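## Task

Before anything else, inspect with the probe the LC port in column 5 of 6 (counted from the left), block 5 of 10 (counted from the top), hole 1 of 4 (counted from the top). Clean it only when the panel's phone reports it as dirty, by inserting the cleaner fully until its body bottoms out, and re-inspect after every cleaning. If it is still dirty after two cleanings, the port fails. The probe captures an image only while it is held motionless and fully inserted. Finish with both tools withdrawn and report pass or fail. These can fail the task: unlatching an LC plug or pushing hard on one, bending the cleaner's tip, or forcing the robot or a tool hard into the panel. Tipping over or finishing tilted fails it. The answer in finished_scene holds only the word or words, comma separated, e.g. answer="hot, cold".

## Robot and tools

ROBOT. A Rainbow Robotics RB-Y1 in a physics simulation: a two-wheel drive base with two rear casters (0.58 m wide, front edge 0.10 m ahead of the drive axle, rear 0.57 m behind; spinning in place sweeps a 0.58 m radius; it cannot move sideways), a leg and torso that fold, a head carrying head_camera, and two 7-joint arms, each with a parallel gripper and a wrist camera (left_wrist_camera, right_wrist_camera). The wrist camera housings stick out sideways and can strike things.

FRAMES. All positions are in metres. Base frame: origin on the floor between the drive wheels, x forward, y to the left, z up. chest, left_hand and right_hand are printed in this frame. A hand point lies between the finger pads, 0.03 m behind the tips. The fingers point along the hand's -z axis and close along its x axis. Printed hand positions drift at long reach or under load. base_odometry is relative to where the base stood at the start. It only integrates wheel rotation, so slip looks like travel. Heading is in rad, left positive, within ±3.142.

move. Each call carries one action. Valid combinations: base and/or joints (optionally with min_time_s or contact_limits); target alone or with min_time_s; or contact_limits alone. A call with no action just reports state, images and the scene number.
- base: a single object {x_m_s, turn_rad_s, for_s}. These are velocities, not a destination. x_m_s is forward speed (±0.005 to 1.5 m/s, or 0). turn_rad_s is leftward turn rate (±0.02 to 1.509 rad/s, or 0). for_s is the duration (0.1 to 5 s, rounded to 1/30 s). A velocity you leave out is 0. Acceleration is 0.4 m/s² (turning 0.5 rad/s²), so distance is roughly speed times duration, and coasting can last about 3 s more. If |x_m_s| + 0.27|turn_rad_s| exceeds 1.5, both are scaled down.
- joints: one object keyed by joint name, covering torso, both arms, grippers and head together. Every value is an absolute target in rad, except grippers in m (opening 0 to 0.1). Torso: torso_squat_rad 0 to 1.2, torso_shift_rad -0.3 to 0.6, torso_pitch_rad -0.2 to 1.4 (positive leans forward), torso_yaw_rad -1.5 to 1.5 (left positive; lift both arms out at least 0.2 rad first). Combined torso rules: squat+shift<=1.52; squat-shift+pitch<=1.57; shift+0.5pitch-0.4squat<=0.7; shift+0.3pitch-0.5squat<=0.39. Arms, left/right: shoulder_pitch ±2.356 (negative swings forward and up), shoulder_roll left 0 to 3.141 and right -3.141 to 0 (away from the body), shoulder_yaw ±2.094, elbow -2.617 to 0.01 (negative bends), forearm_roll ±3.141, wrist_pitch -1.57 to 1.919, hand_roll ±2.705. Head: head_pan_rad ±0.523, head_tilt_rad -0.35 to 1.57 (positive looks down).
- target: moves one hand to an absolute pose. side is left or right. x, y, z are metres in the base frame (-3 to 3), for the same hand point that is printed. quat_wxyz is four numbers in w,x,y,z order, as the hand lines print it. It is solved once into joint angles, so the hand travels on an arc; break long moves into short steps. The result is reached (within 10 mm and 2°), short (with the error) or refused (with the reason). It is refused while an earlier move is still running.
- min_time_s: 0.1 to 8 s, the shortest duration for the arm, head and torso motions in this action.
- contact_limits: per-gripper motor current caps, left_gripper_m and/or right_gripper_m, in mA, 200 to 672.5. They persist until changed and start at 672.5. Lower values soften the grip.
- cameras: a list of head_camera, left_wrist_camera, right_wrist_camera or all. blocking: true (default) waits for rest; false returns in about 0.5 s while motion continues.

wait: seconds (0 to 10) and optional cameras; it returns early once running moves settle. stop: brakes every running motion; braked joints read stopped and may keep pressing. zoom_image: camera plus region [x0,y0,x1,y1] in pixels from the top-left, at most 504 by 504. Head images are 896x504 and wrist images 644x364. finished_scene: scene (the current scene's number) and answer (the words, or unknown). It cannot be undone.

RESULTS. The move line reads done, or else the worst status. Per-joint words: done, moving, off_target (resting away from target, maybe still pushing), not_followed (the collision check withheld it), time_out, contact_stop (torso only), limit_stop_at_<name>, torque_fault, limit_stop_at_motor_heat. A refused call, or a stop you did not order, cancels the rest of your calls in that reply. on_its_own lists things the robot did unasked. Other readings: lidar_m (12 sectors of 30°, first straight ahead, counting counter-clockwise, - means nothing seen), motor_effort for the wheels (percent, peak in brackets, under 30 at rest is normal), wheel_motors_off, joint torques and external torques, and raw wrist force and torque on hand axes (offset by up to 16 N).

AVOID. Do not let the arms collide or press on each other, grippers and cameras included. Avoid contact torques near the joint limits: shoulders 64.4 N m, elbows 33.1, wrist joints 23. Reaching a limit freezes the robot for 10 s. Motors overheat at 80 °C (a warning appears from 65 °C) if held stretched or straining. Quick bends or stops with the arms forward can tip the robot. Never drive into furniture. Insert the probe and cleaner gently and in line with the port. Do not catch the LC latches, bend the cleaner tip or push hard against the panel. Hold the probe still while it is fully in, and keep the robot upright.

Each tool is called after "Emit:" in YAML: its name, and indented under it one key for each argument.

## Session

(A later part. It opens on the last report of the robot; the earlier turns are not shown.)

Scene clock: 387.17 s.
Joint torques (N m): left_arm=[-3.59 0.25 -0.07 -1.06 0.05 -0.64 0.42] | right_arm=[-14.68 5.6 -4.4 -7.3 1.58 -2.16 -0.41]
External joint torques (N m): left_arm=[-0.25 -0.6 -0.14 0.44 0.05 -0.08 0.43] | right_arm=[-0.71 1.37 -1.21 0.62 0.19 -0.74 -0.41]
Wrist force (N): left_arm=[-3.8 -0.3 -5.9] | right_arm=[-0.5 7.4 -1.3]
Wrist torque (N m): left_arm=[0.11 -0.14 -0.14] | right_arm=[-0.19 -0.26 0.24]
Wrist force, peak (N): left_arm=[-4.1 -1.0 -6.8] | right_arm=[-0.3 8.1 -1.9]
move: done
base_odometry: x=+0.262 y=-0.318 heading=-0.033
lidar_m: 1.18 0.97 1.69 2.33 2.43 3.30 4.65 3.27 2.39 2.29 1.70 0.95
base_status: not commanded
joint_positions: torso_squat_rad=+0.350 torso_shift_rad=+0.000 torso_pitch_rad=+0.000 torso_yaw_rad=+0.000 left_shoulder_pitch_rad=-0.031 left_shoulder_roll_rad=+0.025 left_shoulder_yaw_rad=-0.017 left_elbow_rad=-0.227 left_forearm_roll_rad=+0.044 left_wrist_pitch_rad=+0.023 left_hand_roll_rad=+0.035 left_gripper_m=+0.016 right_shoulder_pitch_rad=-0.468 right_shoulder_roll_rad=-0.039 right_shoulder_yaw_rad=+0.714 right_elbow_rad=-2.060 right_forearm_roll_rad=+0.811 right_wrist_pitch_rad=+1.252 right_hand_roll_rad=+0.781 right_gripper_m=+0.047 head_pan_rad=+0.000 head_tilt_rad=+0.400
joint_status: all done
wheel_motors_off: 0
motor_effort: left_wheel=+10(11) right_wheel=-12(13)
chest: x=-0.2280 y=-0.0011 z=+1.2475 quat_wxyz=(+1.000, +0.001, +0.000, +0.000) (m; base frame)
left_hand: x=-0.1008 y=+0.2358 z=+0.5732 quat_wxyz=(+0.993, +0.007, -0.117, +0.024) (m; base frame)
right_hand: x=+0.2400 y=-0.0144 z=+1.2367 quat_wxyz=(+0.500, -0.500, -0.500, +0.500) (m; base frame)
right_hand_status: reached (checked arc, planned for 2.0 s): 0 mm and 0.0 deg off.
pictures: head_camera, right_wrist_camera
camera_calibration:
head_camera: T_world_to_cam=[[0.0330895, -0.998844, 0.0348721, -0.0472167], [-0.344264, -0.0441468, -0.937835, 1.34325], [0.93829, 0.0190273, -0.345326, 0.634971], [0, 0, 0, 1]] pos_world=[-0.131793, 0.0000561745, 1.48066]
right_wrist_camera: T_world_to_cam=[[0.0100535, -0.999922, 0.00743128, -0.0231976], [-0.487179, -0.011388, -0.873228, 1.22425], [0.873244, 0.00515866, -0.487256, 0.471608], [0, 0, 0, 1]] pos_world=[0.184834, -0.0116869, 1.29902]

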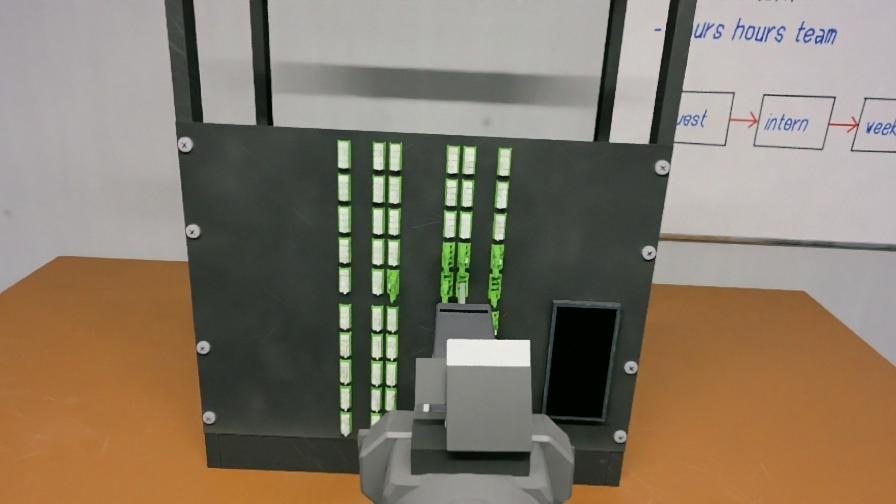

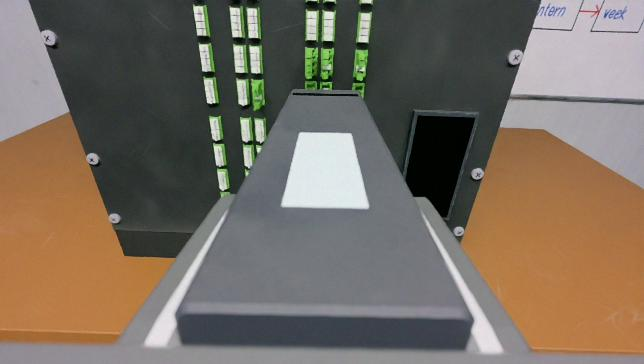

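Emit:
move:
  target: {"side": "right", "x": 0.25, "y": -0.0137, "z": 1.2364, "quat_wxyz": [0.5, -0.5, -0.5, 0.5]}
  min_time_s: 2
  cameras: ["head_camera", "right_wrist_camera"]

Emit:
zoom_image:
  camera: "head_camera"
  region: [450, 260, 480, 290]

Emit:
zoom_image:
  camera: "right_wrist_camera"
  region: [310, 70, 340, 100]

Scene clock: 420.47 s.
Joint torques (N m): left_arm=[-3.49 0.74 -0.23 -1.35 0.16 -0.56 0.47] | right_arm=[-14.87 4.91 -4.64 -7.42 1.71 -2.12 -0.49]
External joint torques (N m): left_arm=[-0.16 -0.11 -0.3 0.16 0.15 0 0.48] | right_arm=[-0.44 0.89 -1.36 0.58 0.31 -0.73 -0.49]
Wrist force (N): left_arm=[-4.1 -1.0 -6.4] | right_arm=[-0.2 7.5 -1.6]
Wrist torque (N m): left_arm=[0.16 -0.15 -0.20] | right_arm=[-0.18 -0.26 0.21]
Wrist force, peak (N): left_arm=[-4.3 -2.2 -6.7] | right_arm=[-0.1 8.2 -1.9]
move: done
base_odometry: x=+0.262 y=-0.318 heading=-0.033
lidar_m: 1.18 0.98 1.67 2.33 2.43 3.31 4.66 3.26 2.38 2.28 1.69 0.94
base_status: not commanded
joint_positions: torso_squat_rad=+0.350 torso_shift_rad=+0.000 torso_pitch_rad=+0.000 torso_yaw_rad=+0.000 left_shoulder_pitch_rad=-0.031 left_shoulder_roll_rad=+0.025 left_shoulder_yaw_rad=-0.017 left_elbow_rad=-0.227 left_forearm_roll_rad=+0.044 left_wrist_pitch_rad=+0.023 left_hand_roll_rad=+0.035 left_gripper_m=+0.016 right_shoulder_pitch_rad=-0.487 right_shoulder_roll_rad=-0.039 right_shoulder_yaw_rad=+0.694 right_elbow_rad=-2.025 right_forearm_roll_rad=+0.797 right_wrist_pitch_rad=+1.232 right_hand_roll_rad=+0.770 right_gripper_m=+0.047 head_pan_rad=+0.000 head_tilt_rad=+0.400
joint_status: all done
wheel_motors_off: 0
motor_effort: left_wheel=+10(11) right_wheel=-12(13)
chest: x=-0.2280 y=-0.0011 z=+1.2475 quat_wxyz=(+1.000, +0.001, +0.000, +0.000) (m; base frame)
left_hand: x=-0.1008 y=+0.2358 z=+0.5732 quat_wxyz=(+0.993, +0.007, -0.117, +0.024) (m; base frame)
right_hand: x=+0.2494 y=-0.0140 z=+1.2361 quat_wxyz=(+0.500, -0.500, -0.500, +0.500) (m; base frame)
right_hand_status: reached (checked arc, planned for 2.0 s): 1 mm and 0.1 deg off.
pictures: head_camera, right_wrist_camera
camera_calibration:
head_camera: T_world_to_cam=[[0.0330895, -0.998844, 0.0348721, -0.0472167], [-0.344264, -0.0441468, -0.937835, 1.34325], [0.93829, 0.0190273, -0.345326, 0.634971], [0, 0, 0, 1]] pos_world=[-0.131793, 0.0000561745, 1.48066]
right_wrist_camera: T_world_to_cam=[[0.0100269, -0.999927, 0.00675654, -0.0220096], [-0.487574, -0.0107882, -0.873015, 1.22826], [0.873024, 0.00545934, -0.487646, 0.46362], [0, 0, 0, 1]] pos_world=[0.194335, -0.0112883, 1.29852]

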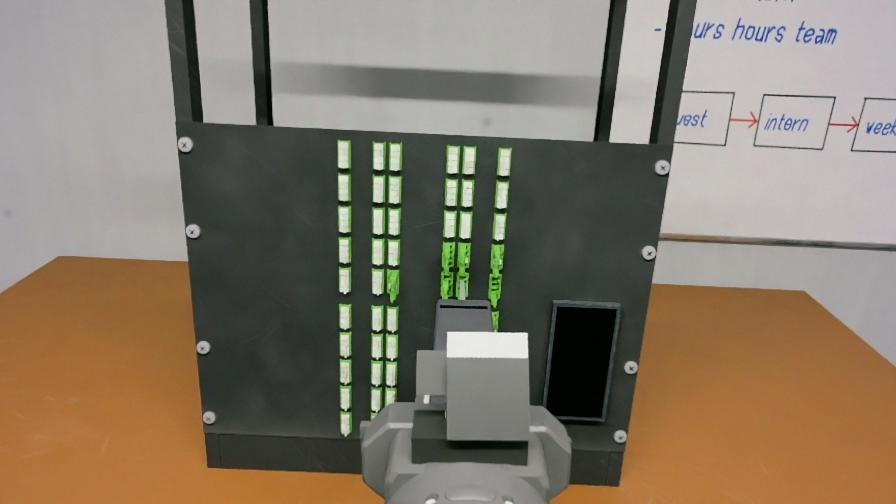

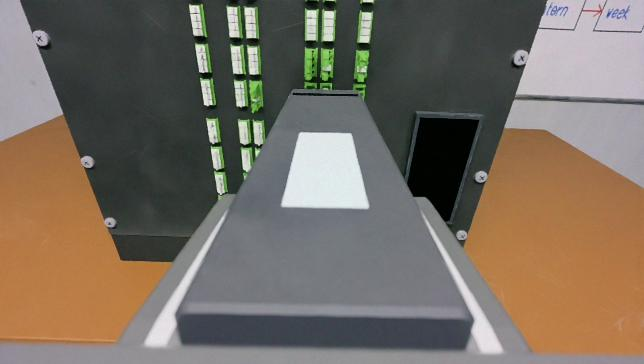

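Scaled by 16.800 from the camera's 896x504 image, which has a finer 1280x720 frame.

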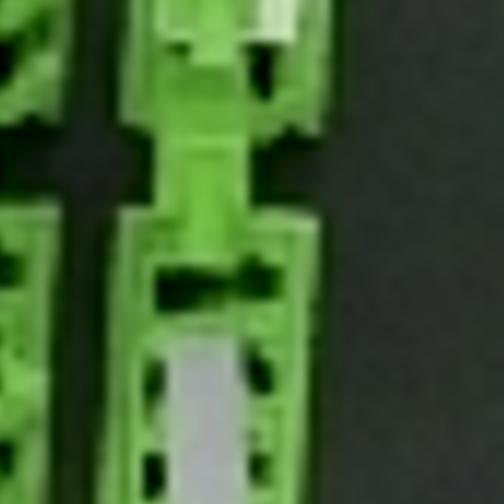

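Scaled by 16.800 from the camera's 644x364 image, which has a finer 1265x715 frame.

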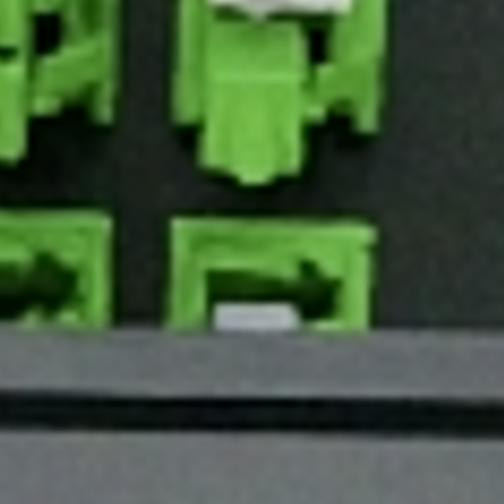

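Emit:
move:
  target: {"side": "right", "x": 0.258, "y": -0.0130, "z": 1.2355, "quat_wxyz": [0.5, -0.5, -0.5, 0.5]}
  min_time_s: 2
  cameras: ["head_camera", "right_wrist_camera"]

Emit:
zoom_image:
  camera: "head_camera"
  region: [450, 260, 480, 290]

Emit:
zoom_image:
  camera: "right_wrist_camera"
  region: [310, 70, 340, 100]

Scene clock: 465.33 s.
Joint torques (N m): left_arm=[-3.66 0.88 -0.65 -1.14 -0.11 -0.63 0.3] | right_arm=[-15.67 5.63 -4.96 -7.61 1.88 -2.16 -0.31]
External joint torques (N m): left_arm=[-0.33 0.02 -0.72 0.36 -0.12 -0.08 0.31] | right_arm=[-0.86 1.77 -1.6 0.46 0.47 -0.77 -0.31]
Wrist force (N): left_arm=[-3.5 -0.9 -6.5] | right_arm=[-0.7 7.7 -1.8]
Wrist torque (N m): left_arm=[0.16 -0.07 -0.14] | right_arm=[-0.23 -0.28 0.23]
Wrist force, peak (N): left_arm=[-3.8 -1.1 -7.2] | right_arm=[-0.3 8.3 -1.6]
move: done
base_odometry: x=+0.262 y=-0.318 heading=-0.033
lidar_m: 1.18 0.97 1.67 2.34 2.43 3.31 4.65 3.27 2.38 2.29 1.70 0.94
base_status: not commanded
joint_positions: torso_squat_rad=+0.350 torso_shift_rad=+0.000 torso_pitch_rad=+0.000 torso_yaw_rad=+0.000 left_shoulder_pitch_rad=-0.031 left_shoulder_roll_rad=+0.025 left_shoulder_yaw_rad=-0.017 left_elbow_rad=-0.227 left_forearm_roll_rad=+0.044 left_wrist_pitch_rad=+0.023 left_hand_roll_rad=+0.035 left_gripper_m=+0.016 right_shoulder_pitch_rad=-0.504 right_shoulder_roll_rad=-0.038 right_shoulder_yaw_rad=+0.679 right_elbow_rad=-1.992 right_forearm_roll_rad=+0.788 right_wrist_pitch_rad=+1.215 right_hand_roll_rad=+0.758 right_gripper_m=+0.047 head_pan_rad=+0.000 head_tilt_rad=+0.400
joint_status: all done
wheel_motors_off: 0
motor_effort: left_wheel=+9(11) right_wheel=-13(13)
chest: x=-0.2280 y=-0.0011 z=+1.2475 quat_wxyz=(+1.000, +0.001, +0.000, +0.000) (m; base frame)
left_hand: x=-0.1008 y=+0.2358 z=+0.5732 quat_wxyz=(+0.993, +0.007, -0.117, +0.024) (m; base frame)
right_hand: x=+0.2576 y=-0.0133 z=+1.2352 quat_wxyz=(+0.500, -0.500, -0.500, +0.500) (m; base frame)
right_hand_status: reached (checked arc, planned for 2.0 s): 1 mm and 0.1 deg off.
pictures: head_camera, right_wrist_camera
camera_calibration:
head_camera: T_world_to_cam=[[0.0330895, -0.998844, 0.0348721, -0.0472167], [-0.344264, -0.0441468, -0.937835, 1.34325], [0.93829, 0.0190273, -0.345326, 0.634971], [0, 0, 0, 1]] pos_world=[-0.131793, 0.0000561745, 1.48066]
right_wrist_camera: T_world_to_cam=[[0.00999701, -0.999925, 0.00711772, -0.0218468], [-0.487453, -0.0110882, -0.873079, 1.23144], [0.873092, 0.00525862, -0.487527, 0.4558], [0, 0, 0, 1]] pos_world=[0.202535, -0.0105875, 1.29752]

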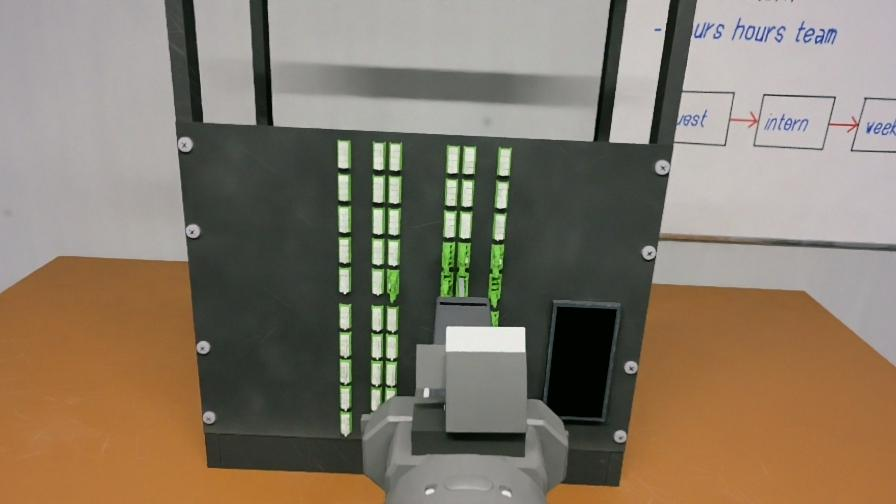

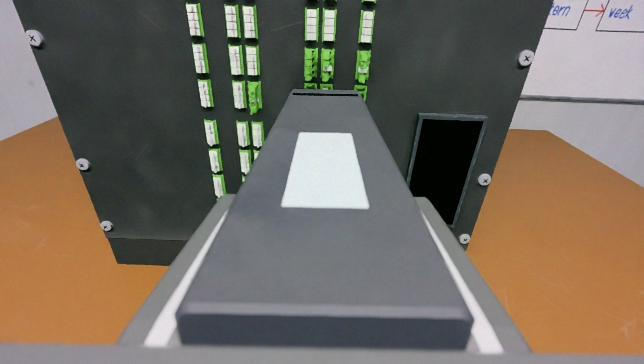

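Scaled by 16.800 from the camera's 896x504 image, which has a finer 1280x720 frame.

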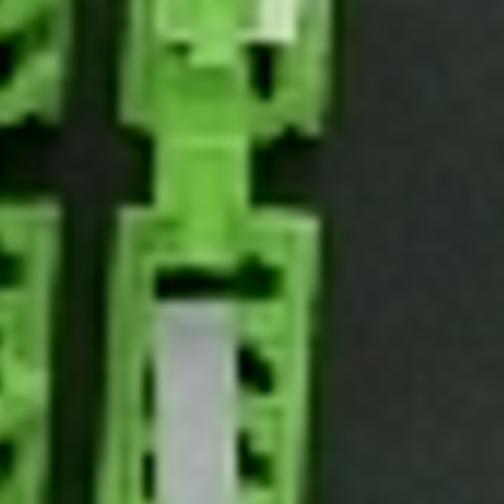

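Scaled by 16.800 from the camera's 644x364 image, which has a finer 1265x715 frame.

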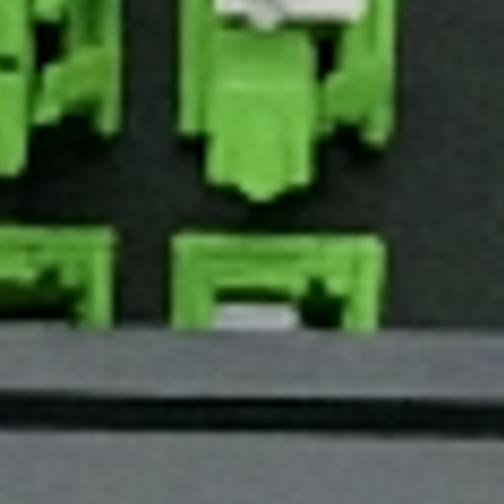

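Emit:
move:
  target: {"side": "right", "x": 0.2635, "y": -0.0128, "z": 1.2351, "quat_wxyz": [0.5, -0.5, -0.5, 0.5]}
  min_time_s: 1.5
  cameras: ["head_camera", "right_wrist_camera"]

Emit:
zoom_image:
  camera: "head_camera"
  region: [450, 260, 480, 290]

Emit:
zoom_image:
  camera: "right_wrist_camera"
  region: [310, 70, 340, 100]

Scene clock: 478.53 s.
Joint torques (N m): left_arm=[-3.58 0.81 0.43 -1.43 0.12 -0.69 0.13] | right_arm=[-15.51 4.99 -4.56 -7.62 1.75 -2.01 -0.43]
External joint torques (N m): left_arm=[-0.25 -0.04 0.35 0.08 0.12 -0.13 0.14] | right_arm=[-0.43 1.26 -1.15 0.5 0.35 -0.64 -0.42]
Wrist force (N): left_arm=[-3.5 -1.4 -6.5] | right_arm=[-0.1 7.7 -1.8]
Wrist torque (N m): left_arm=[0.23 -0.11 -0.11] | right_arm=[-0.23 -0.23 0.22]
Wrist force, peak (N): left_arm=[-4.3 -1.2 -7.0] | right_arm=[-0.2 8.1 -2.1]
move: done
base_odometry: x=+0.262 y=-0.318 heading=-0.033
lidar_m: 1.18 0.97 1.66 2.32 2.44 3.31 4.65 3.27 2.36 2.29 1.70 0.93
base_status: not commanded
joint_positions: torso_squat_rad=+0.350 torso_shift_rad=+0.000 torso_pitch_rad=+0.000 torso_yaw_rad=+0.000 left_shoulder_pitch_rad=-0.031 left_shoulder_roll_rad=+0.025 left_shoulder_yaw_rad=-0.017 left_elbow_rad=-0.227 left_forearm_roll_rad=+0.044 left_wrist_pitch_rad=+0.023 left_hand_roll_rad=+0.035 left_gripper_m=+0.016 right_shoulder_pitch_rad=-0.516 right_shoulder_roll_rad=-0.038 right_shoulder_yaw_rad=+0.668 right_elbow_rad=-1.970 right_forearm_roll_rad=+0.781 right_wrist_pitch_rad=+1.203 right_hand_roll_rad=+0.751 right_gripper_m=+0.047 head_pan_rad=+0.000 head_tilt_rad=+0.400
joint_status: all done
wheel_motors_off: 0
motor_effort: left_wheel=+9(11) right_wheel=-12(13)
chest: x=-0.2280 y=-0.0011 z=+1.2475 quat_wxyz=(+1.000, +0.001, +0.000, +0.000) (m; base frame)
left_hand: x=-0.1008 y=+0.2358 z=+0.5732 quat_wxyz=(+0.993, +0.007, -0.117, +0.024) (m; base frame)
right_hand: x=+0.2633 y=-0.0130 z=+1.2348 quat_wxyz=(+0.500, -0.500, -0.500, +0.500) (m; base frame)
right_hand_status: reached (checked arc, planned for 1.5 s): 0 mm and 0.1 deg off.
pictures: head_camera, right_wrist_camera
camera_calibration:
head_camera: T_world_to_cam=[[0.0330895, -0.998844, 0.0348721, -0.0472167], [-0.344264, -0.0441468, -0.937835, 1.34325], [0.93829, 0.0190273, -0.345326, 0.634971], [0, 0, 0, 1]] pos_world=[-0.131793, 0.0000561745, 1.48066]
right_wrist_camera: T_world_to_cam=[[0.00995607, -0.999924, 0.00725476, -0.0217698], [-0.487258, -0.0111868, -0.873186, 1.23397], [0.873201, 0.00515856, -0.487332, 0.450349], [0, 0, 0, 1]] pos_world=[0.208234, -0.0102871, 1.29712]

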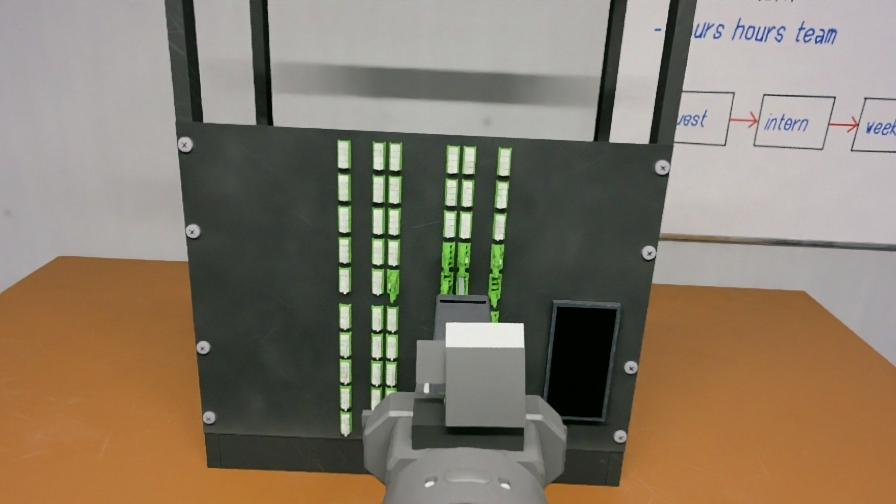

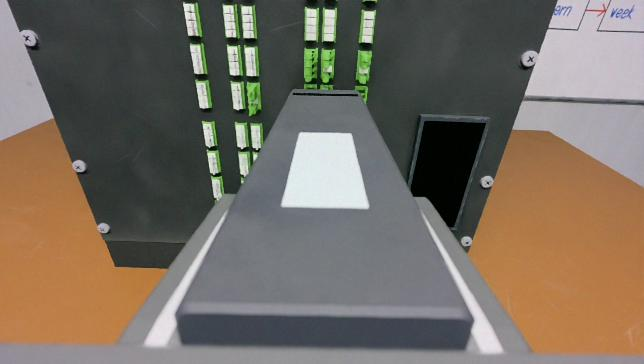

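Scaled by 16.800 from the camera's 896x504 image, which has a finer 1280x720 frame.

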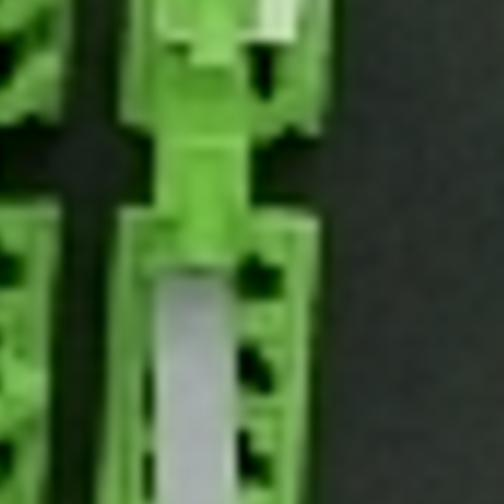

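Scaled by 16.800 from the camera's 644x364 image, which has a finer 1265x715 frame.

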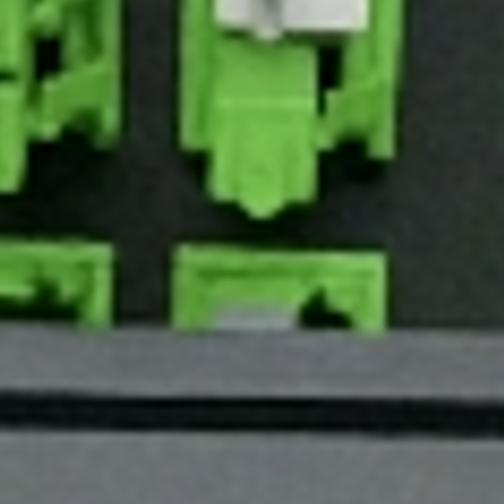

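Emit:
move:
  target: {"side": "right", "x": 0.2675, "y": -0.0127, "z": 1.2350, "quat_wxyz": [0.5, -0.5, -0.5, 0.5]}
  min_time_s: 1.5
  cameras: ["head_camera", "right_wrist_camera"]

Emit:
zoom_image:
  camera: "head_camera"
  region: [450, 260, 480, 290]

Emit:
zoom_image:
  camera: "right_wrist_camera"
  region: [310, 70, 340, 100]

Scene clock: 487.23 s.
Joint torques (N m): left_arm=[-3.53 1.47 -0.92 -0.95 -0.03 -0.6 0.19] | right_arm=[-18.09 1.14 -10.01 -1.64 1.01 -3.53 -0.46]
External joint torques (N m): left_arm=[-0.16 0.61 -0.99 0.57 -0.04 -0.05 0.21] | right_arm=[-2.82 -2.51 -6.56 6.49 -0.4 -2.17 -0.45]
Wrist force (N): left_arm=[-3.2 -0.7 -5.2] | right_arm=[-3.9 6.9 42.9]
Wrist torque (N m): left_arm=[0.07 -0.03 -0.11] | right_arm=[0.27 0.60 0.28]
Wrist force, peak (N): left_arm=[-4.1 -0.7 -7.2] | right_arm=[-3.7 7.4 44.1]
move: done
base_odometry: x=+0.262 y=-0.318 heading=-0.033
lidar_m: 1.17 0.98 1.67 2.34 2.41 3.30 4.66 3.27 2.38 2.28 1.70 0.94
base_status: not commanded
joint_positions: torso_squat_rad=+0.350 torso_shift_rad=-0.001 torso_pitch_rad=-0.001 torso_yaw_rad=+0.000 left_shoulder_pitch_rad=-0.031 left_shoulder_roll_rad=+0.025 left_shoulder_yaw_rad=-0.017 left_elbow_rad=-0.227 left_forearm_roll_rad=+0.044 left_wrist_pitch_rad=+0.023 left_hand_roll_rad=+0.035 left_gripper_m=+0.016 right_shoulder_pitch_rad=-0.525 right_shoulder_roll_rad=-0.037 right_shoulder_yaw_rad=+0.662 right_elbow_rad=-1.956 right_forearm_roll_rad=+0.777 right_wrist_pitch_rad=+1.195 right_hand_roll_rad=+0.746 right_gripper_m=+0.047 head_pan_rad=+0.000 head_tilt_rad=+0.400
joint_status: all done
wheel_motors_off: 0
motor_effort: left_wheel=+11(14) right_wheel=-11(13)
chest: x=-0.2290 y=-0.0011 z=+1.2474 quat_wxyz=(+1.000, +0.001, -0.001, +0.000) (m; base frame)
left_hand: x=-0.1009 y=+0.2358 z=+0.5734 quat_wxyz=(+0.993, +0.007, -0.117, +0.024) (m; base frame)
right_hand: x=+0.2659 y=-0.0121 z=+1.2355 quat_wxyz=(+0.500, -0.500, -0.501, +0.500) (m; base frame)
right_hand_status: reached (checked arc, planned for 1.5 s): 2 mm and 0.1 deg off.
pictures: head_camera, right_wrist_camera
camera_calibration:
head_camera: T_world_to_cam=[[0.0330462, -0.998844, 0.0349155, -0.0472505], [-0.343078, -0.0441486, -0.938269, 1.34373], [0.938726, 0.0190275, -0.34414, 0.634435], [0, 0, 0, 1]] pos_world=[-0.132995, 0.0000561782, 1.48076]
right_wrist_camera: T_world_to_cam=[[0.0116467, -0.999913, 0.00621462, -0.0201106], [-0.485874, -0.0110911, -0.873959, 1.23647], [0.873951, 0.00715917, -0.485961, 0.446679], [0, 0, 0, 1]] pos_world=[0.210626, -0.00959288, 1.29782]

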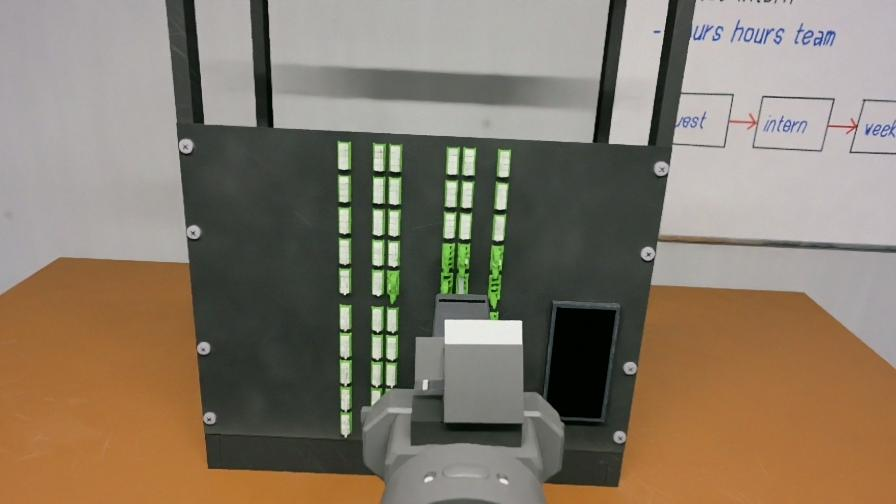

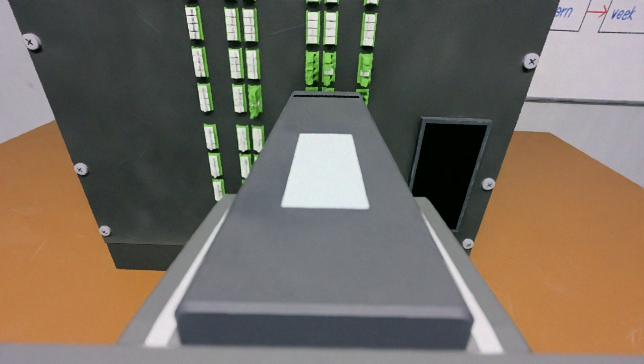

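Scaled by 16.800 from the camera's 896x504 image, which has a finer 1280x720 frame.

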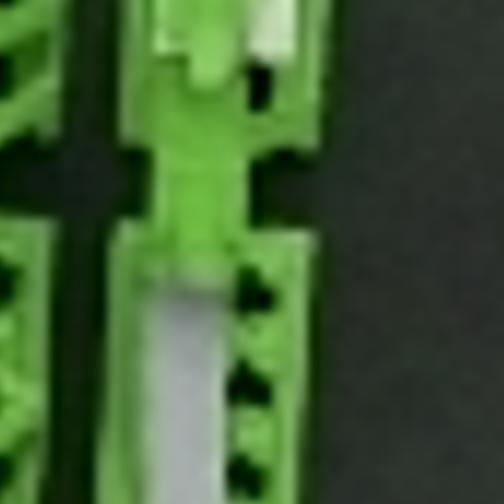

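Scaled by 16.800 from the camera's 644x364 image, which has a finer 1265x715 frame.

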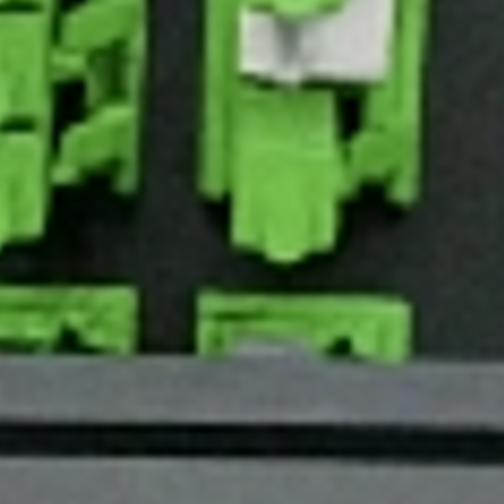

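Emit:
move:
  target: {"side": "right", "x": 0.262, "y": -0.0130, "z": 1.2350, "quat_wxyz": [0.5, -0.5, -0.5, 0.5]}
  min_time_s: 1
  cameras: ["head_camera", "right_wrist_camera"]

Emit:
zoom_image:
  camera: "head_camera"
  region: [454, 266, 474, 286]

Emit:
zoom_image:
  camera: "right_wrist_camera"
  region: [316, 78, 336, 98]

Scene clock: 497.63 s.
Joint torques (N m): left_arm=[-3.76 0.91 -0.11 -1.15 0.06 -0.6 0.27] | right_arm=[-13.73 2.06 -2.63 -8.71 2.08 -1.44 0.63]
External joint torques (N m): left_arm=[-0.43 0.06 -0.19 0.36 0.06 -0.04 0.28] | right_arm=[1.34 -1.68 0.78 -0.59 0.67 -0.07 0.64]
Wrist force (N): left_arm=[-4.0 -0.9 -6.1] | right_arm=[-0.7 7.9 -1.6]
Wrist torque (N m): left_arm=[0.16 -0.18 -0.15] | right_arm=[-0.26 -0.30 0.11]
Wrist force, peak (N): left_arm=[-4.5 -1.9 -6.8] | right_arm=[-3.7 7.9 43.7]
move: done
base_odometry: x=+0.262 y=-0.318 heading=-0.033
lidar_m: 1.18 0.97 1.68 2.33 2.42 3.29 4.66 3.29 2.37 2.28 1.69 0.94
base_status: not commanded
joint_positions: torso_squat_rad=+0.350 torso_shift_rad=+0.000 torso_pitch_rad=+0.000 torso_yaw_rad=+0.000 left_shoulder_pitch_rad=-0.031 left_shoulder_roll_rad=+0.025 left_shoulder_yaw_rad=-0.017 left_elbow_rad=-0.227 left_forearm_roll_rad=+0.044 left_wrist_pitch_rad=+0.023 left_hand_roll_rad=+0.035 left_gripper_m=+0.016 right_shoulder_pitch_rad=-0.515 right_shoulder_roll_rad=-0.038 right_shoulder_yaw_rad=+0.669 right_elbow_rad=-1.970 right_forearm_roll_rad=+0.781 right_wrist_pitch_rad=+1.203 right_hand_roll_rad=+0.751 right_gripper_m=+0.047 head_pan_rad=+0.000 head_tilt_rad=+0.400
joint_status: all done
wheel_motors_off: 0
motor_effort: left_wheel=+13(15) right_wheel=-12(13)
chest: x=-0.2281 y=-0.0011 z=+1.2475 quat_wxyz=(+1.000, +0.001, +0.000, +0.000) (m; base frame)
left_hand: x=-0.1008 y=+0.2358 z=+0.5732 quat_wxyz=(+0.993, +0.007, -0.117, +0.024) (m; base frame)
right_hand: x=+0.2630 y=-0.0130 z=+1.2344 quat_wxyz=(+0.501, -0.500, -0.500, +0.500) (m; base frame)
right_hand_status: reached (checked arc, planned for 1.0 s): 1 mm and 0.1 deg off.
pictures: head_camera, right_wrist_camera
camera_calibration:
head_camera: T_world_to_cam=[[0.0330869, -0.998844, 0.0348767, -0.0472239], [-0.344176, -0.0441484, -0.937867, 1.34331], [0.938322, 0.0190275, -0.345238, 0.634845], [0, 0, 0, 1]] pos_world=[-0.131793, 0.0000561779, 1.48066]
right_wrist_camera: T_world_to_cam=[[0.0100984, -0.999929, 0.00625549, -0.0205009], [-0.488085, -0.010389, -0.872734, 1.23316], [0.872738, 0.00576005, -0.488155, 0.451636], [0, 0, 0, 1]] pos_world=[0.207936, -0.0102895, 1.29682]

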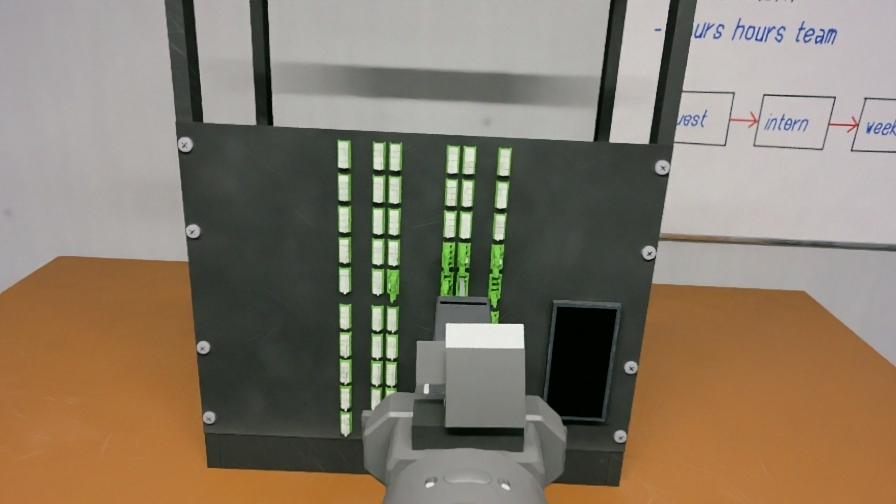

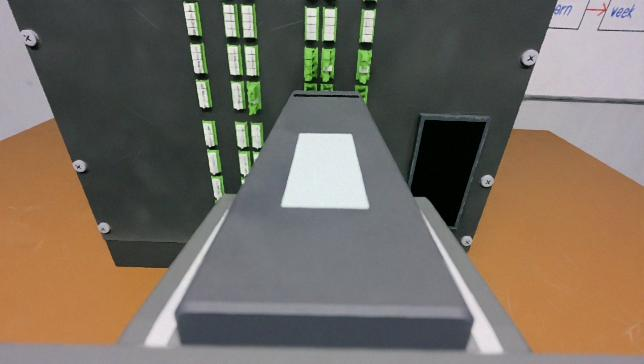

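Scaled by 25.200 from the camera's 896x504 image, which has a finer 1280x720 frame.

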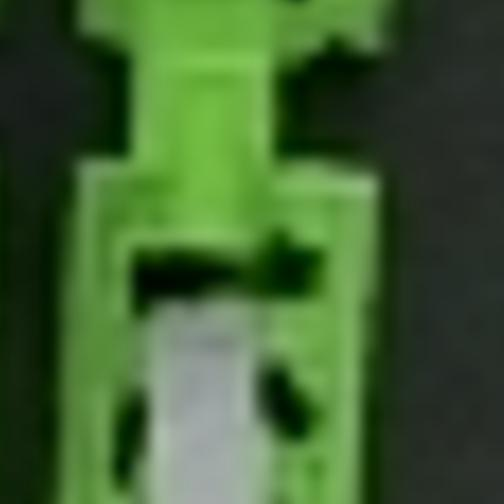

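Scaled by 25.200 from the camera's 644x364 image, which has a finer 1265x715 frame.

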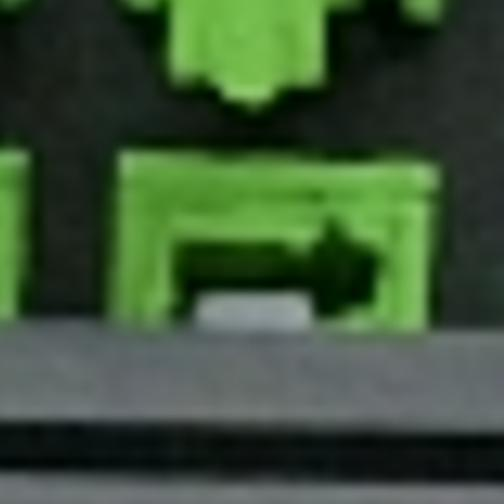

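Emit:
move:
  target: {"side": "right", "x": 0.20, "y": -0.013, "z": 1.236, "quat_wxyz": [0.5, -0.5, -0.5, 0.5]}
  min_time_s: 1.5

Emit:
move:
  target: {"side": "right", "x": 0.14, "y": -0.12, "z": 1.236, "quat_wxyz": [0.6830, -0.6830, -0.1830, 0.1830]}
  min_time_s: 2.5
  cameras: ["head_camera", "right_wrist_camera"]

Scene clock: 585.77 s.
Joint torques (N m): left_arm=[-3.42 0.44 -0.35 -1.07 0.01 -0.7 0.23] | right_arm=[-11.36 6.88 -1.71 -8.31 1.98 -1.71 0.31]
External joint torques (N m): left_arm=[-0.09 -0.41 -0.43 0.43 0 -0.14 0.24] | right_arm=[0.62 1.64 0.96 -0.64 0.62 -0.24 0.32]
Wrist force (N): left_arm=[-3.9 -0.9 -5.7] | right_arm=[-0.3 7.3 -1.6]
Wrist torque (N m): left_arm=[0.17 -0.14 -0.12] | right_arm=[-0.22 -0.24 0.12]
Wrist force, peak (N): left_arm=[-4.9 -0.8 -6.5] | right_arm=[-0.1 8.3 -1.6]
move: done
base_odometry: x=+0.262 y=-0.318 heading=-0.033
lidar_m: 1.18 0.96 1.69 2.34 2.42 3.31 4.65 3.28 2.38 2.27 1.70 0.93
base_status: not commanded
joint_positions: torso_squat_rad=+0.350 torso_shift_rad=+0.000 torso_pitch_rad=+0.000 torso_yaw_rad=+0.000 left_shoulder_pitch_rad=-0.031 left_shoulder_roll_rad=+0.025 left_shoulder_yaw_rad=-0.017 left_elbow_rad=-0.227 left_forearm_roll_rad=+0.044 left_wrist_pitch_rad=+0.023 left_hand_roll_rad=+0.035 left_gripper_m=+0.016 right_shoulder_pitch_rad=-0.382 right_shoulder_roll_rad=-0.028 right_shoulder_yaw_rad=+0.812 right_elbow_rad=-2.182 right_forearm_roll_rad=+0.893 right_wrist_pitch_rad=+1.318 right_hand_roll_rad=+0.816 right_gripper_m=+0.047 head_pan_rad=+0.000 head_tilt_rad=+0.400
joint_status: all done
wheel_motors_off: 0
motor_effort: left_wheel=+12(14) right_wheel=-13(13)
chest: x=-0.2281 y=-0.0011 z=+1.2475 quat_wxyz=(+1.000, +0.001, +0.000, +0.000) (m; base frame)
left_hand: x=-0.1008 y=+0.2358 z=+0.5732 quat_wxyz=(+0.993, +0.007, -0.117, +0.024) (m; base frame)
right_hand: x=+0.2001 y=-0.0132 z=+1.2358 quat_wxyz=(+0.500, -0.500, -0.500, +0.500) (m; base frame)
right_hand_status: reached (checked arc, planned for 1.5 s): 0 mm and 0.0 deg off.
pictures: none

Scene clock: 588.60 s.
Joint torques (N m): left_arm=[-3.54 0.72 -0.43 -1.42 0.07 -0.66 0.12] | right_arm=[-13.16 6.34 -2.15 -5.78 2.12 -1.29 -0.31]
External joint torques (N m): left_arm=[-0.21 -0.13 -0.5 0.08 0.07 -0.1 0.14] | right_arm=[-0.72 1.15 1.1 1 0.72 -0.08 -0.3]
Wrist force (N): left_arm=[-3.4 -0.7 -6.0] | right_arm=[0.3 7.5 0.0]
Wrist torque (N m): left_arm=[0.14 -0.11 -0.14] | right_arm=[-0.23 -0.20 0.23]
Wrist force, peak (N): left_arm=[-4.4 -1.2 -6.7] | right_arm=[-0.6 8.2 -1.5]
move: short
base_odometry: x=+0.262 y=-0.318 heading=-0.033
lidar_m: 1.18 0.97 1.67 2.33 2.43 3.31 4.66 3.28 2.38 2.27 1.68 0.93
base_status: not commanded
joint_positions: torso_squat_rad=+0.350 torso_shift_rad=+0.000 torso_pitch_rad=+0.000 torso_yaw_rad=+0.000 left_shoulder_pitch_rad=-0.031 left_shoulder_roll_rad=+0.025 left_shoulder_yaw_rad=-0.017 left_elbow_rad=-0.227 left_forearm_roll_rad=+0.044 left_wrist_pitch_rad=+0.023 left_hand_roll_rad=+0.035 left_gripper_m=+0.016 right_shoulder_pitch_rad=-0.498 right_shoulder_roll_rad=+0.000 right_shoulder_yaw_rad=+0.942 right_elbow_rad=-1.903 right_forearm_roll_rad=+1.554 right_wrist_pitch_rad=+1.919 right_hand_roll_rad=+0.689 right_gripper_m=+0.047 head_pan_rad=+0.000 head_tilt_rad=+0.400
joint_status: all done
wheel_motors_off: 0
motor_effort: left_wheel=+13(14) right_wheel=-12(13)
chest: x=-0.2281 y=-0.0011 z=+1.2475 quat_wxyz=(+1.000, +0.001, +0.000, +0.000) (m; base frame)
left_hand: x=-0.1008 y=+0.2358 z=+0.5732 quat_wxyz=(+0.993, +0.007, -0.117, +0.024) (m; base frame)
right_hand: x=+0.1401 y=-0.1207 z=+1.2358 quat_wxyz=(+0.591, -0.712, -0.283, +0.251) (m; base frame)
right_hand_status: short (checked arc, as near as the solve gets, planned for 2.5 s): 1 mm and 17.8 deg off. The place is met; only the turn is off.
pictures: head_camera, right_wrist_camera
camera_calibration:
head_camera: T_world_to_cam=[[0.0330869, -0.998844, 0.0348767, -0.0472239], [-0.344176, -0.0441484, -0.937867, 1.34331], [0.938322, 0.0190275, -0.345238, 0.634845], [0, 0, 0, 1]] pos_world=[-0.131793, 0.0000561779, 1.48066]
right_wrist_camera: T_world_to_cam=[[-0.706806, -0.706709, 0.0314128, -0.0222539], [-0.25147, 0.209503, -0.944919, 1.25585], [0.661202, -0.675774, -0.325794, 0.306874], [0, 0, 0, 1]] pos_world=[0.097175, -0.0714555, 1.28736]

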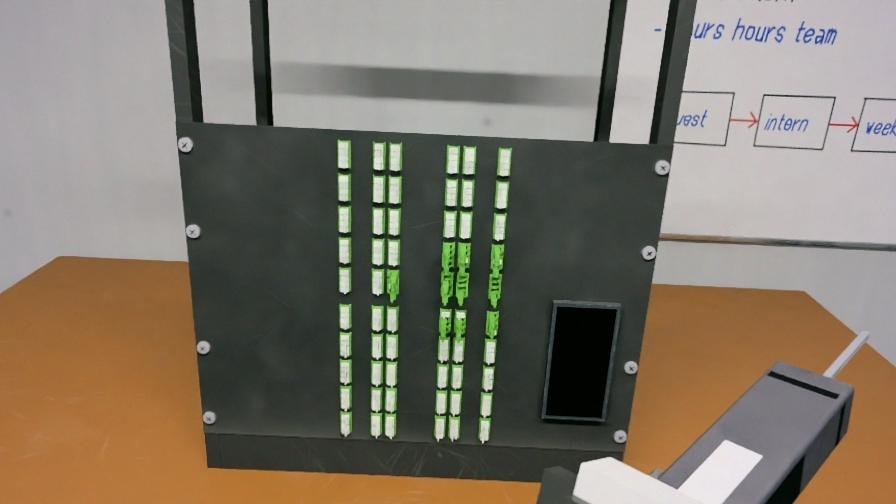

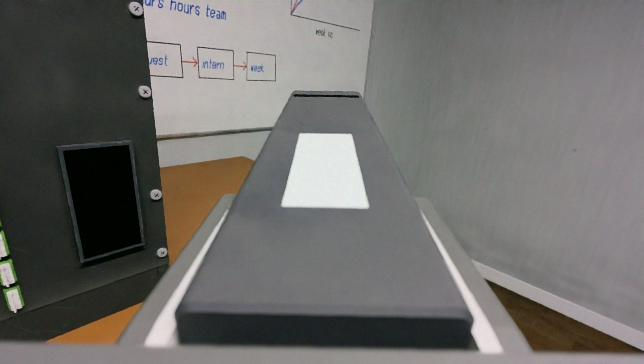

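Emit:
zoom_image:
  camera: "head_camera"
  region: [806, 320, 896, 410]

Emit:
zoom_image:
  camera: "head_camera"
  region: [850, 325, 875, 350]

Scaled by 5.600 from the camera's 896x504 image, which has a finer 1280x720 frame.

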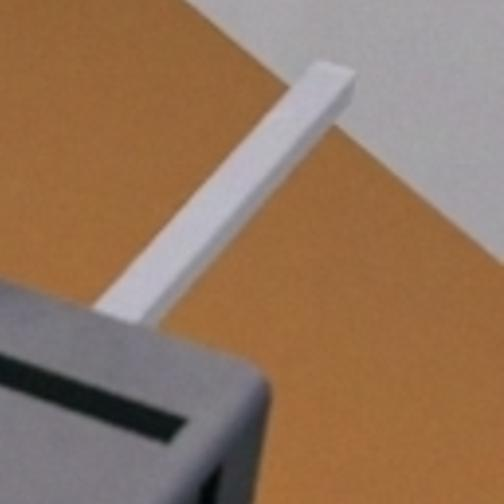

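Scaled by 20.160 from the camera's 896x504 image, which has a finer 1280x720 frame.

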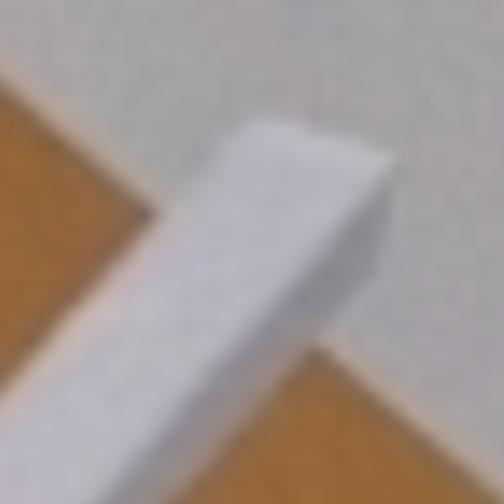

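Emit:
move:
  target: {"side": "right", "x": 0.20, "y": -0.013, "z": 1.236, "quat_wxyz": [0.49835, -0.50165, -0.50165, 0.49835]}
  min_time_s: 2.5

Emit:
move:
  target: {"side": "right", "x": 0.259, "y": -0.0123, "z": 1.2350, "quat_wxyz": [0.49835, -0.50165, -0.50165, 0.49835]}
  min_time_s: 2
  cameras: ["head_camera", "right_wrist_camera"]

Emit:
zoom_image:
  camera: "head_camera"
  region: [454, 266, 474, 286]

Emit:
zoom_image:
  camera: "right_wrist_camera"
  region: [316, 78, 336, 98]

Scene clock: 640.33 s.
Joint torques (N m): left_arm=[-3.48 0.59 -0.37 -0.97 0.09 -0.73 0.08] | right_arm=[-14.46 1.05 -6.24 -7.46 2.04 -1.8 -0.31]
External joint torques (N m): left_arm=[-0.15 -0.26 -0.44 0.54 0.09 -0.18 0.1] | right_arm=[-1.03 -1.77 -1.18 -0.49 0.45 -0.58 -0.31]
Wrist force (N): left_arm=[-3.6 -0.8 -5.2] | right_arm=[-0.2 7.3 -1.6]
Wrist torque (N m): left_arm=[0.17 -0.10 -0.14] | right_arm=[-0.18 -0.25 0.21]
Wrist force, peak (N): left_arm=[-4.2 -1.8 -6.8] | right_arm=[0.0 8.0 -1.7]
move: done
base_odometry: x=+0.262 y=-0.318 heading=-0.033
lidar_m: 1.18 0.97 1.68 2.34 2.42 3.33 4.65 3.26 2.38 2.29 1.71 0.94
base_status: not commanded
joint_positions: torso_squat_rad=+0.350 torso_shift_rad=+0.000 torso_pitch_rad=+0.000 torso_yaw_rad=+0.000 left_shoulder_pitch_rad=-0.031 left_shoulder_roll_rad=+0.025 left_shoulder_yaw_rad=-0.017 left_elbow_rad=-0.227 left_forearm_roll_rad=+0.044 left_wrist_pitch_rad=+0.023 left_hand_roll_rad=+0.035 left_gripper_m=+0.016 right_shoulder_pitch_rad=-0.552 right_shoulder_roll_rad=-0.175 right_shoulder_yaw_rad=+0.907 right_elbow_rad=-2.179 right_forearm_roll_rad=+0.821 right_wrist_pitch_rad=+1.490 right_hand_roll_rad=+0.654 right_gripper_m=+0.047 head_pan_rad=+0.000 head_tilt_rad=+0.400
joint_status: all done
wheel_motors_off: 0
motor_effort: left_wheel=+13(14) right_wheel=-12(13)
chest: x=-0.2281 y=-0.0011 z=+1.2475 quat_wxyz=(+1.000, +0.001, +0.000, +0.000) (m; base frame)
left_hand: x=-0.1008 y=+0.2358 z=+0.5732 quat_wxyz=(+0.993, +0.007, -0.117, +0.024) (m; base frame)
right_hand: x=+0.1999 y=-0.0129 z=+1.2357 quat_wxyz=(+0.498, -0.502, -0.501, +0.499) (m; base frame)
right_hand_status: reached (checked arc, planned for 2.5 s): 0 mm and 0.0 deg off.
pictures: none

Scene clock: 642.67 s.
Joint torques (N m): left_arm=[-3.57 0.4 0.08 -1.09 0.2 -0.59 0.37] | right_arm=[-16.97 -0.57 -6.57 -6.84 2.2 -1.74 -0.35]
External joint torques (N m): left_arm=[-0.23 -0.45 0.01 0.41 0.19 -0.03 0.39] | right_arm=[-0.91 -2.08 -0.73 0.39 0.54 -0.64 -0.35]
Wrist force (N): left_arm=[-3.4 -0.6 -6.4] | right_arm=[-0.4 7.8 -1.9]
Wrist torque (N m): left_arm=[0.14 -0.13 -0.11] | right_arm=[-0.22 -0.28 0.23]
Wrist force, peak (N): left_arm=[-4.6 -1.4 -6.6] | right_arm=[0.1 8.2 -1.7]
move: done
base_odometry: x=+0.262 y=-0.318 heading=-0.033
lidar_m: 1.18 0.98 1.66 2.33 2.42 3.30 4.66 3.28 2.37 2.28 1.69 0.93
base_status: not commanded
joint_positions: torso_squat_rad=+0.350 torso_shift_rad=+0.000 torso_pitch_rad=+0.000 torso_yaw_rad=+0.000 left_shoulder_pitch_rad=-0.031 left_shoulder_roll_rad=+0.025 left_shoulder_yaw_rad=-0.017 left_elbow_rad=-0.227 left_forearm_roll_rad=+0.044 left_wrist_pitch_rad=+0.023 left_hand_roll_rad=+0.035 left_gripper_m=+0.016 right_shoulder_pitch_rad=-0.647 right_shoulder_roll_rad=-0.190 right_shoulder_yaw_rad=+0.797 right_elbow_rad=-1.982 right_forearm_roll_rad=+0.715 right_wrist_pitch_rad=+1.355 right_hand_roll_rad=+0.581 right_gripper_m=+0.047 head_pan_rad=+0.000 head_tilt_rad=+0.400
joint_status: all done
wheel_motors_off: 0
motor_effort: left_wheel=+13(14) right_wheel=-13(13)
chest: x=-0.2281 y=-0.0011 z=+1.2475 quat_wxyz=(+1.000, +0.001, +0.000, +0.000) (m; base frame)
left_hand: x=-0.1008 y=+0.2358 z=+0.5732 quat_wxyz=(+0.993, +0.007, -0.117, +0.024) (m; base frame)
right_hand: x=+0.2589 y=-0.0122 z=+1.2347 quat_wxyz=(+0.498, -0.501, -0.502, +0.499) (m; base frame)
right_hand_status: reached (checked arc, planned for 2.0 s): 0 mm and 0.0 deg off.
pictures: head_camera, right_wrist_camera
camera_calibration:
head_camera: T_world_to_cam=[[0.0330869, -0.998844, 0.0348767, -0.0472239], [-0.344176, -0.0441484, -0.937867, 1.34331], [0.938322, 0.0190275, -0.345238, 0.634845], [0, 0, 0, 1]] pos_world=[-0.131793, 0.0000561779, 1.48066]
right_wrist_camera: T_world_to_cam=[[0.0103391, -0.999923, 0.00685649, -0.0204823], [-0.481502, -0.010988, -0.876376, 1.23424], [0.876384, 0.00575954, -0.481578, 0.446246], [0, 0, 0, 1]] pos_world=[0.203419, -0.00948899, 1.2967]

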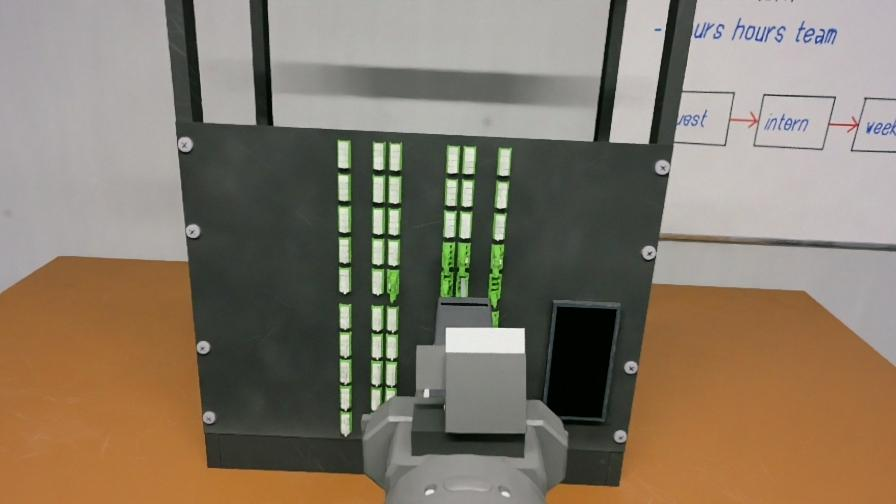

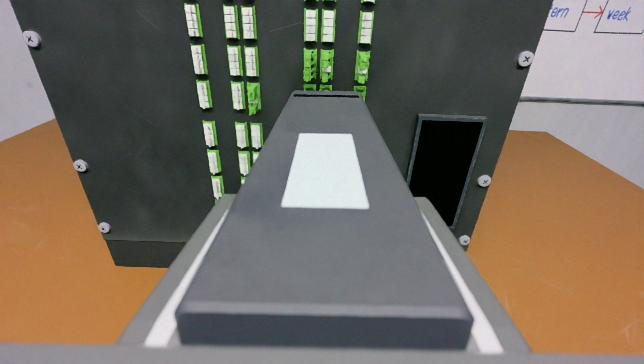

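Scaled by 25.200 from the camera's 896x504 image, which has a finer 1280x720 frame.

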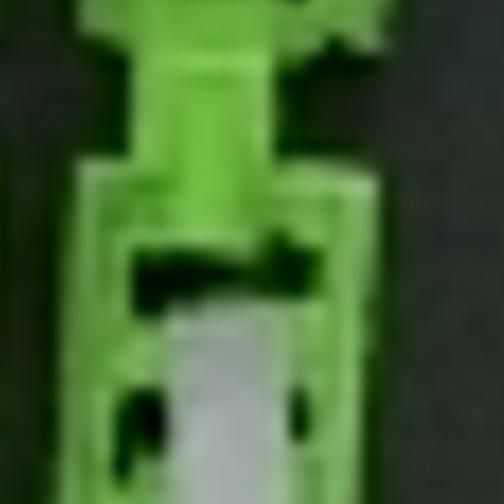

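Scaled by 25.200 from the camera's 644x364 image, which has a finer 1265x715 frame.

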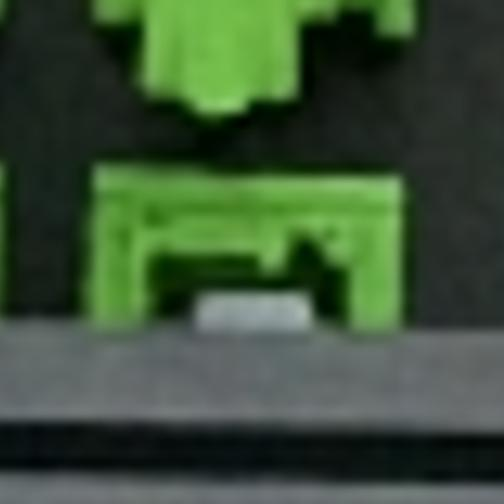

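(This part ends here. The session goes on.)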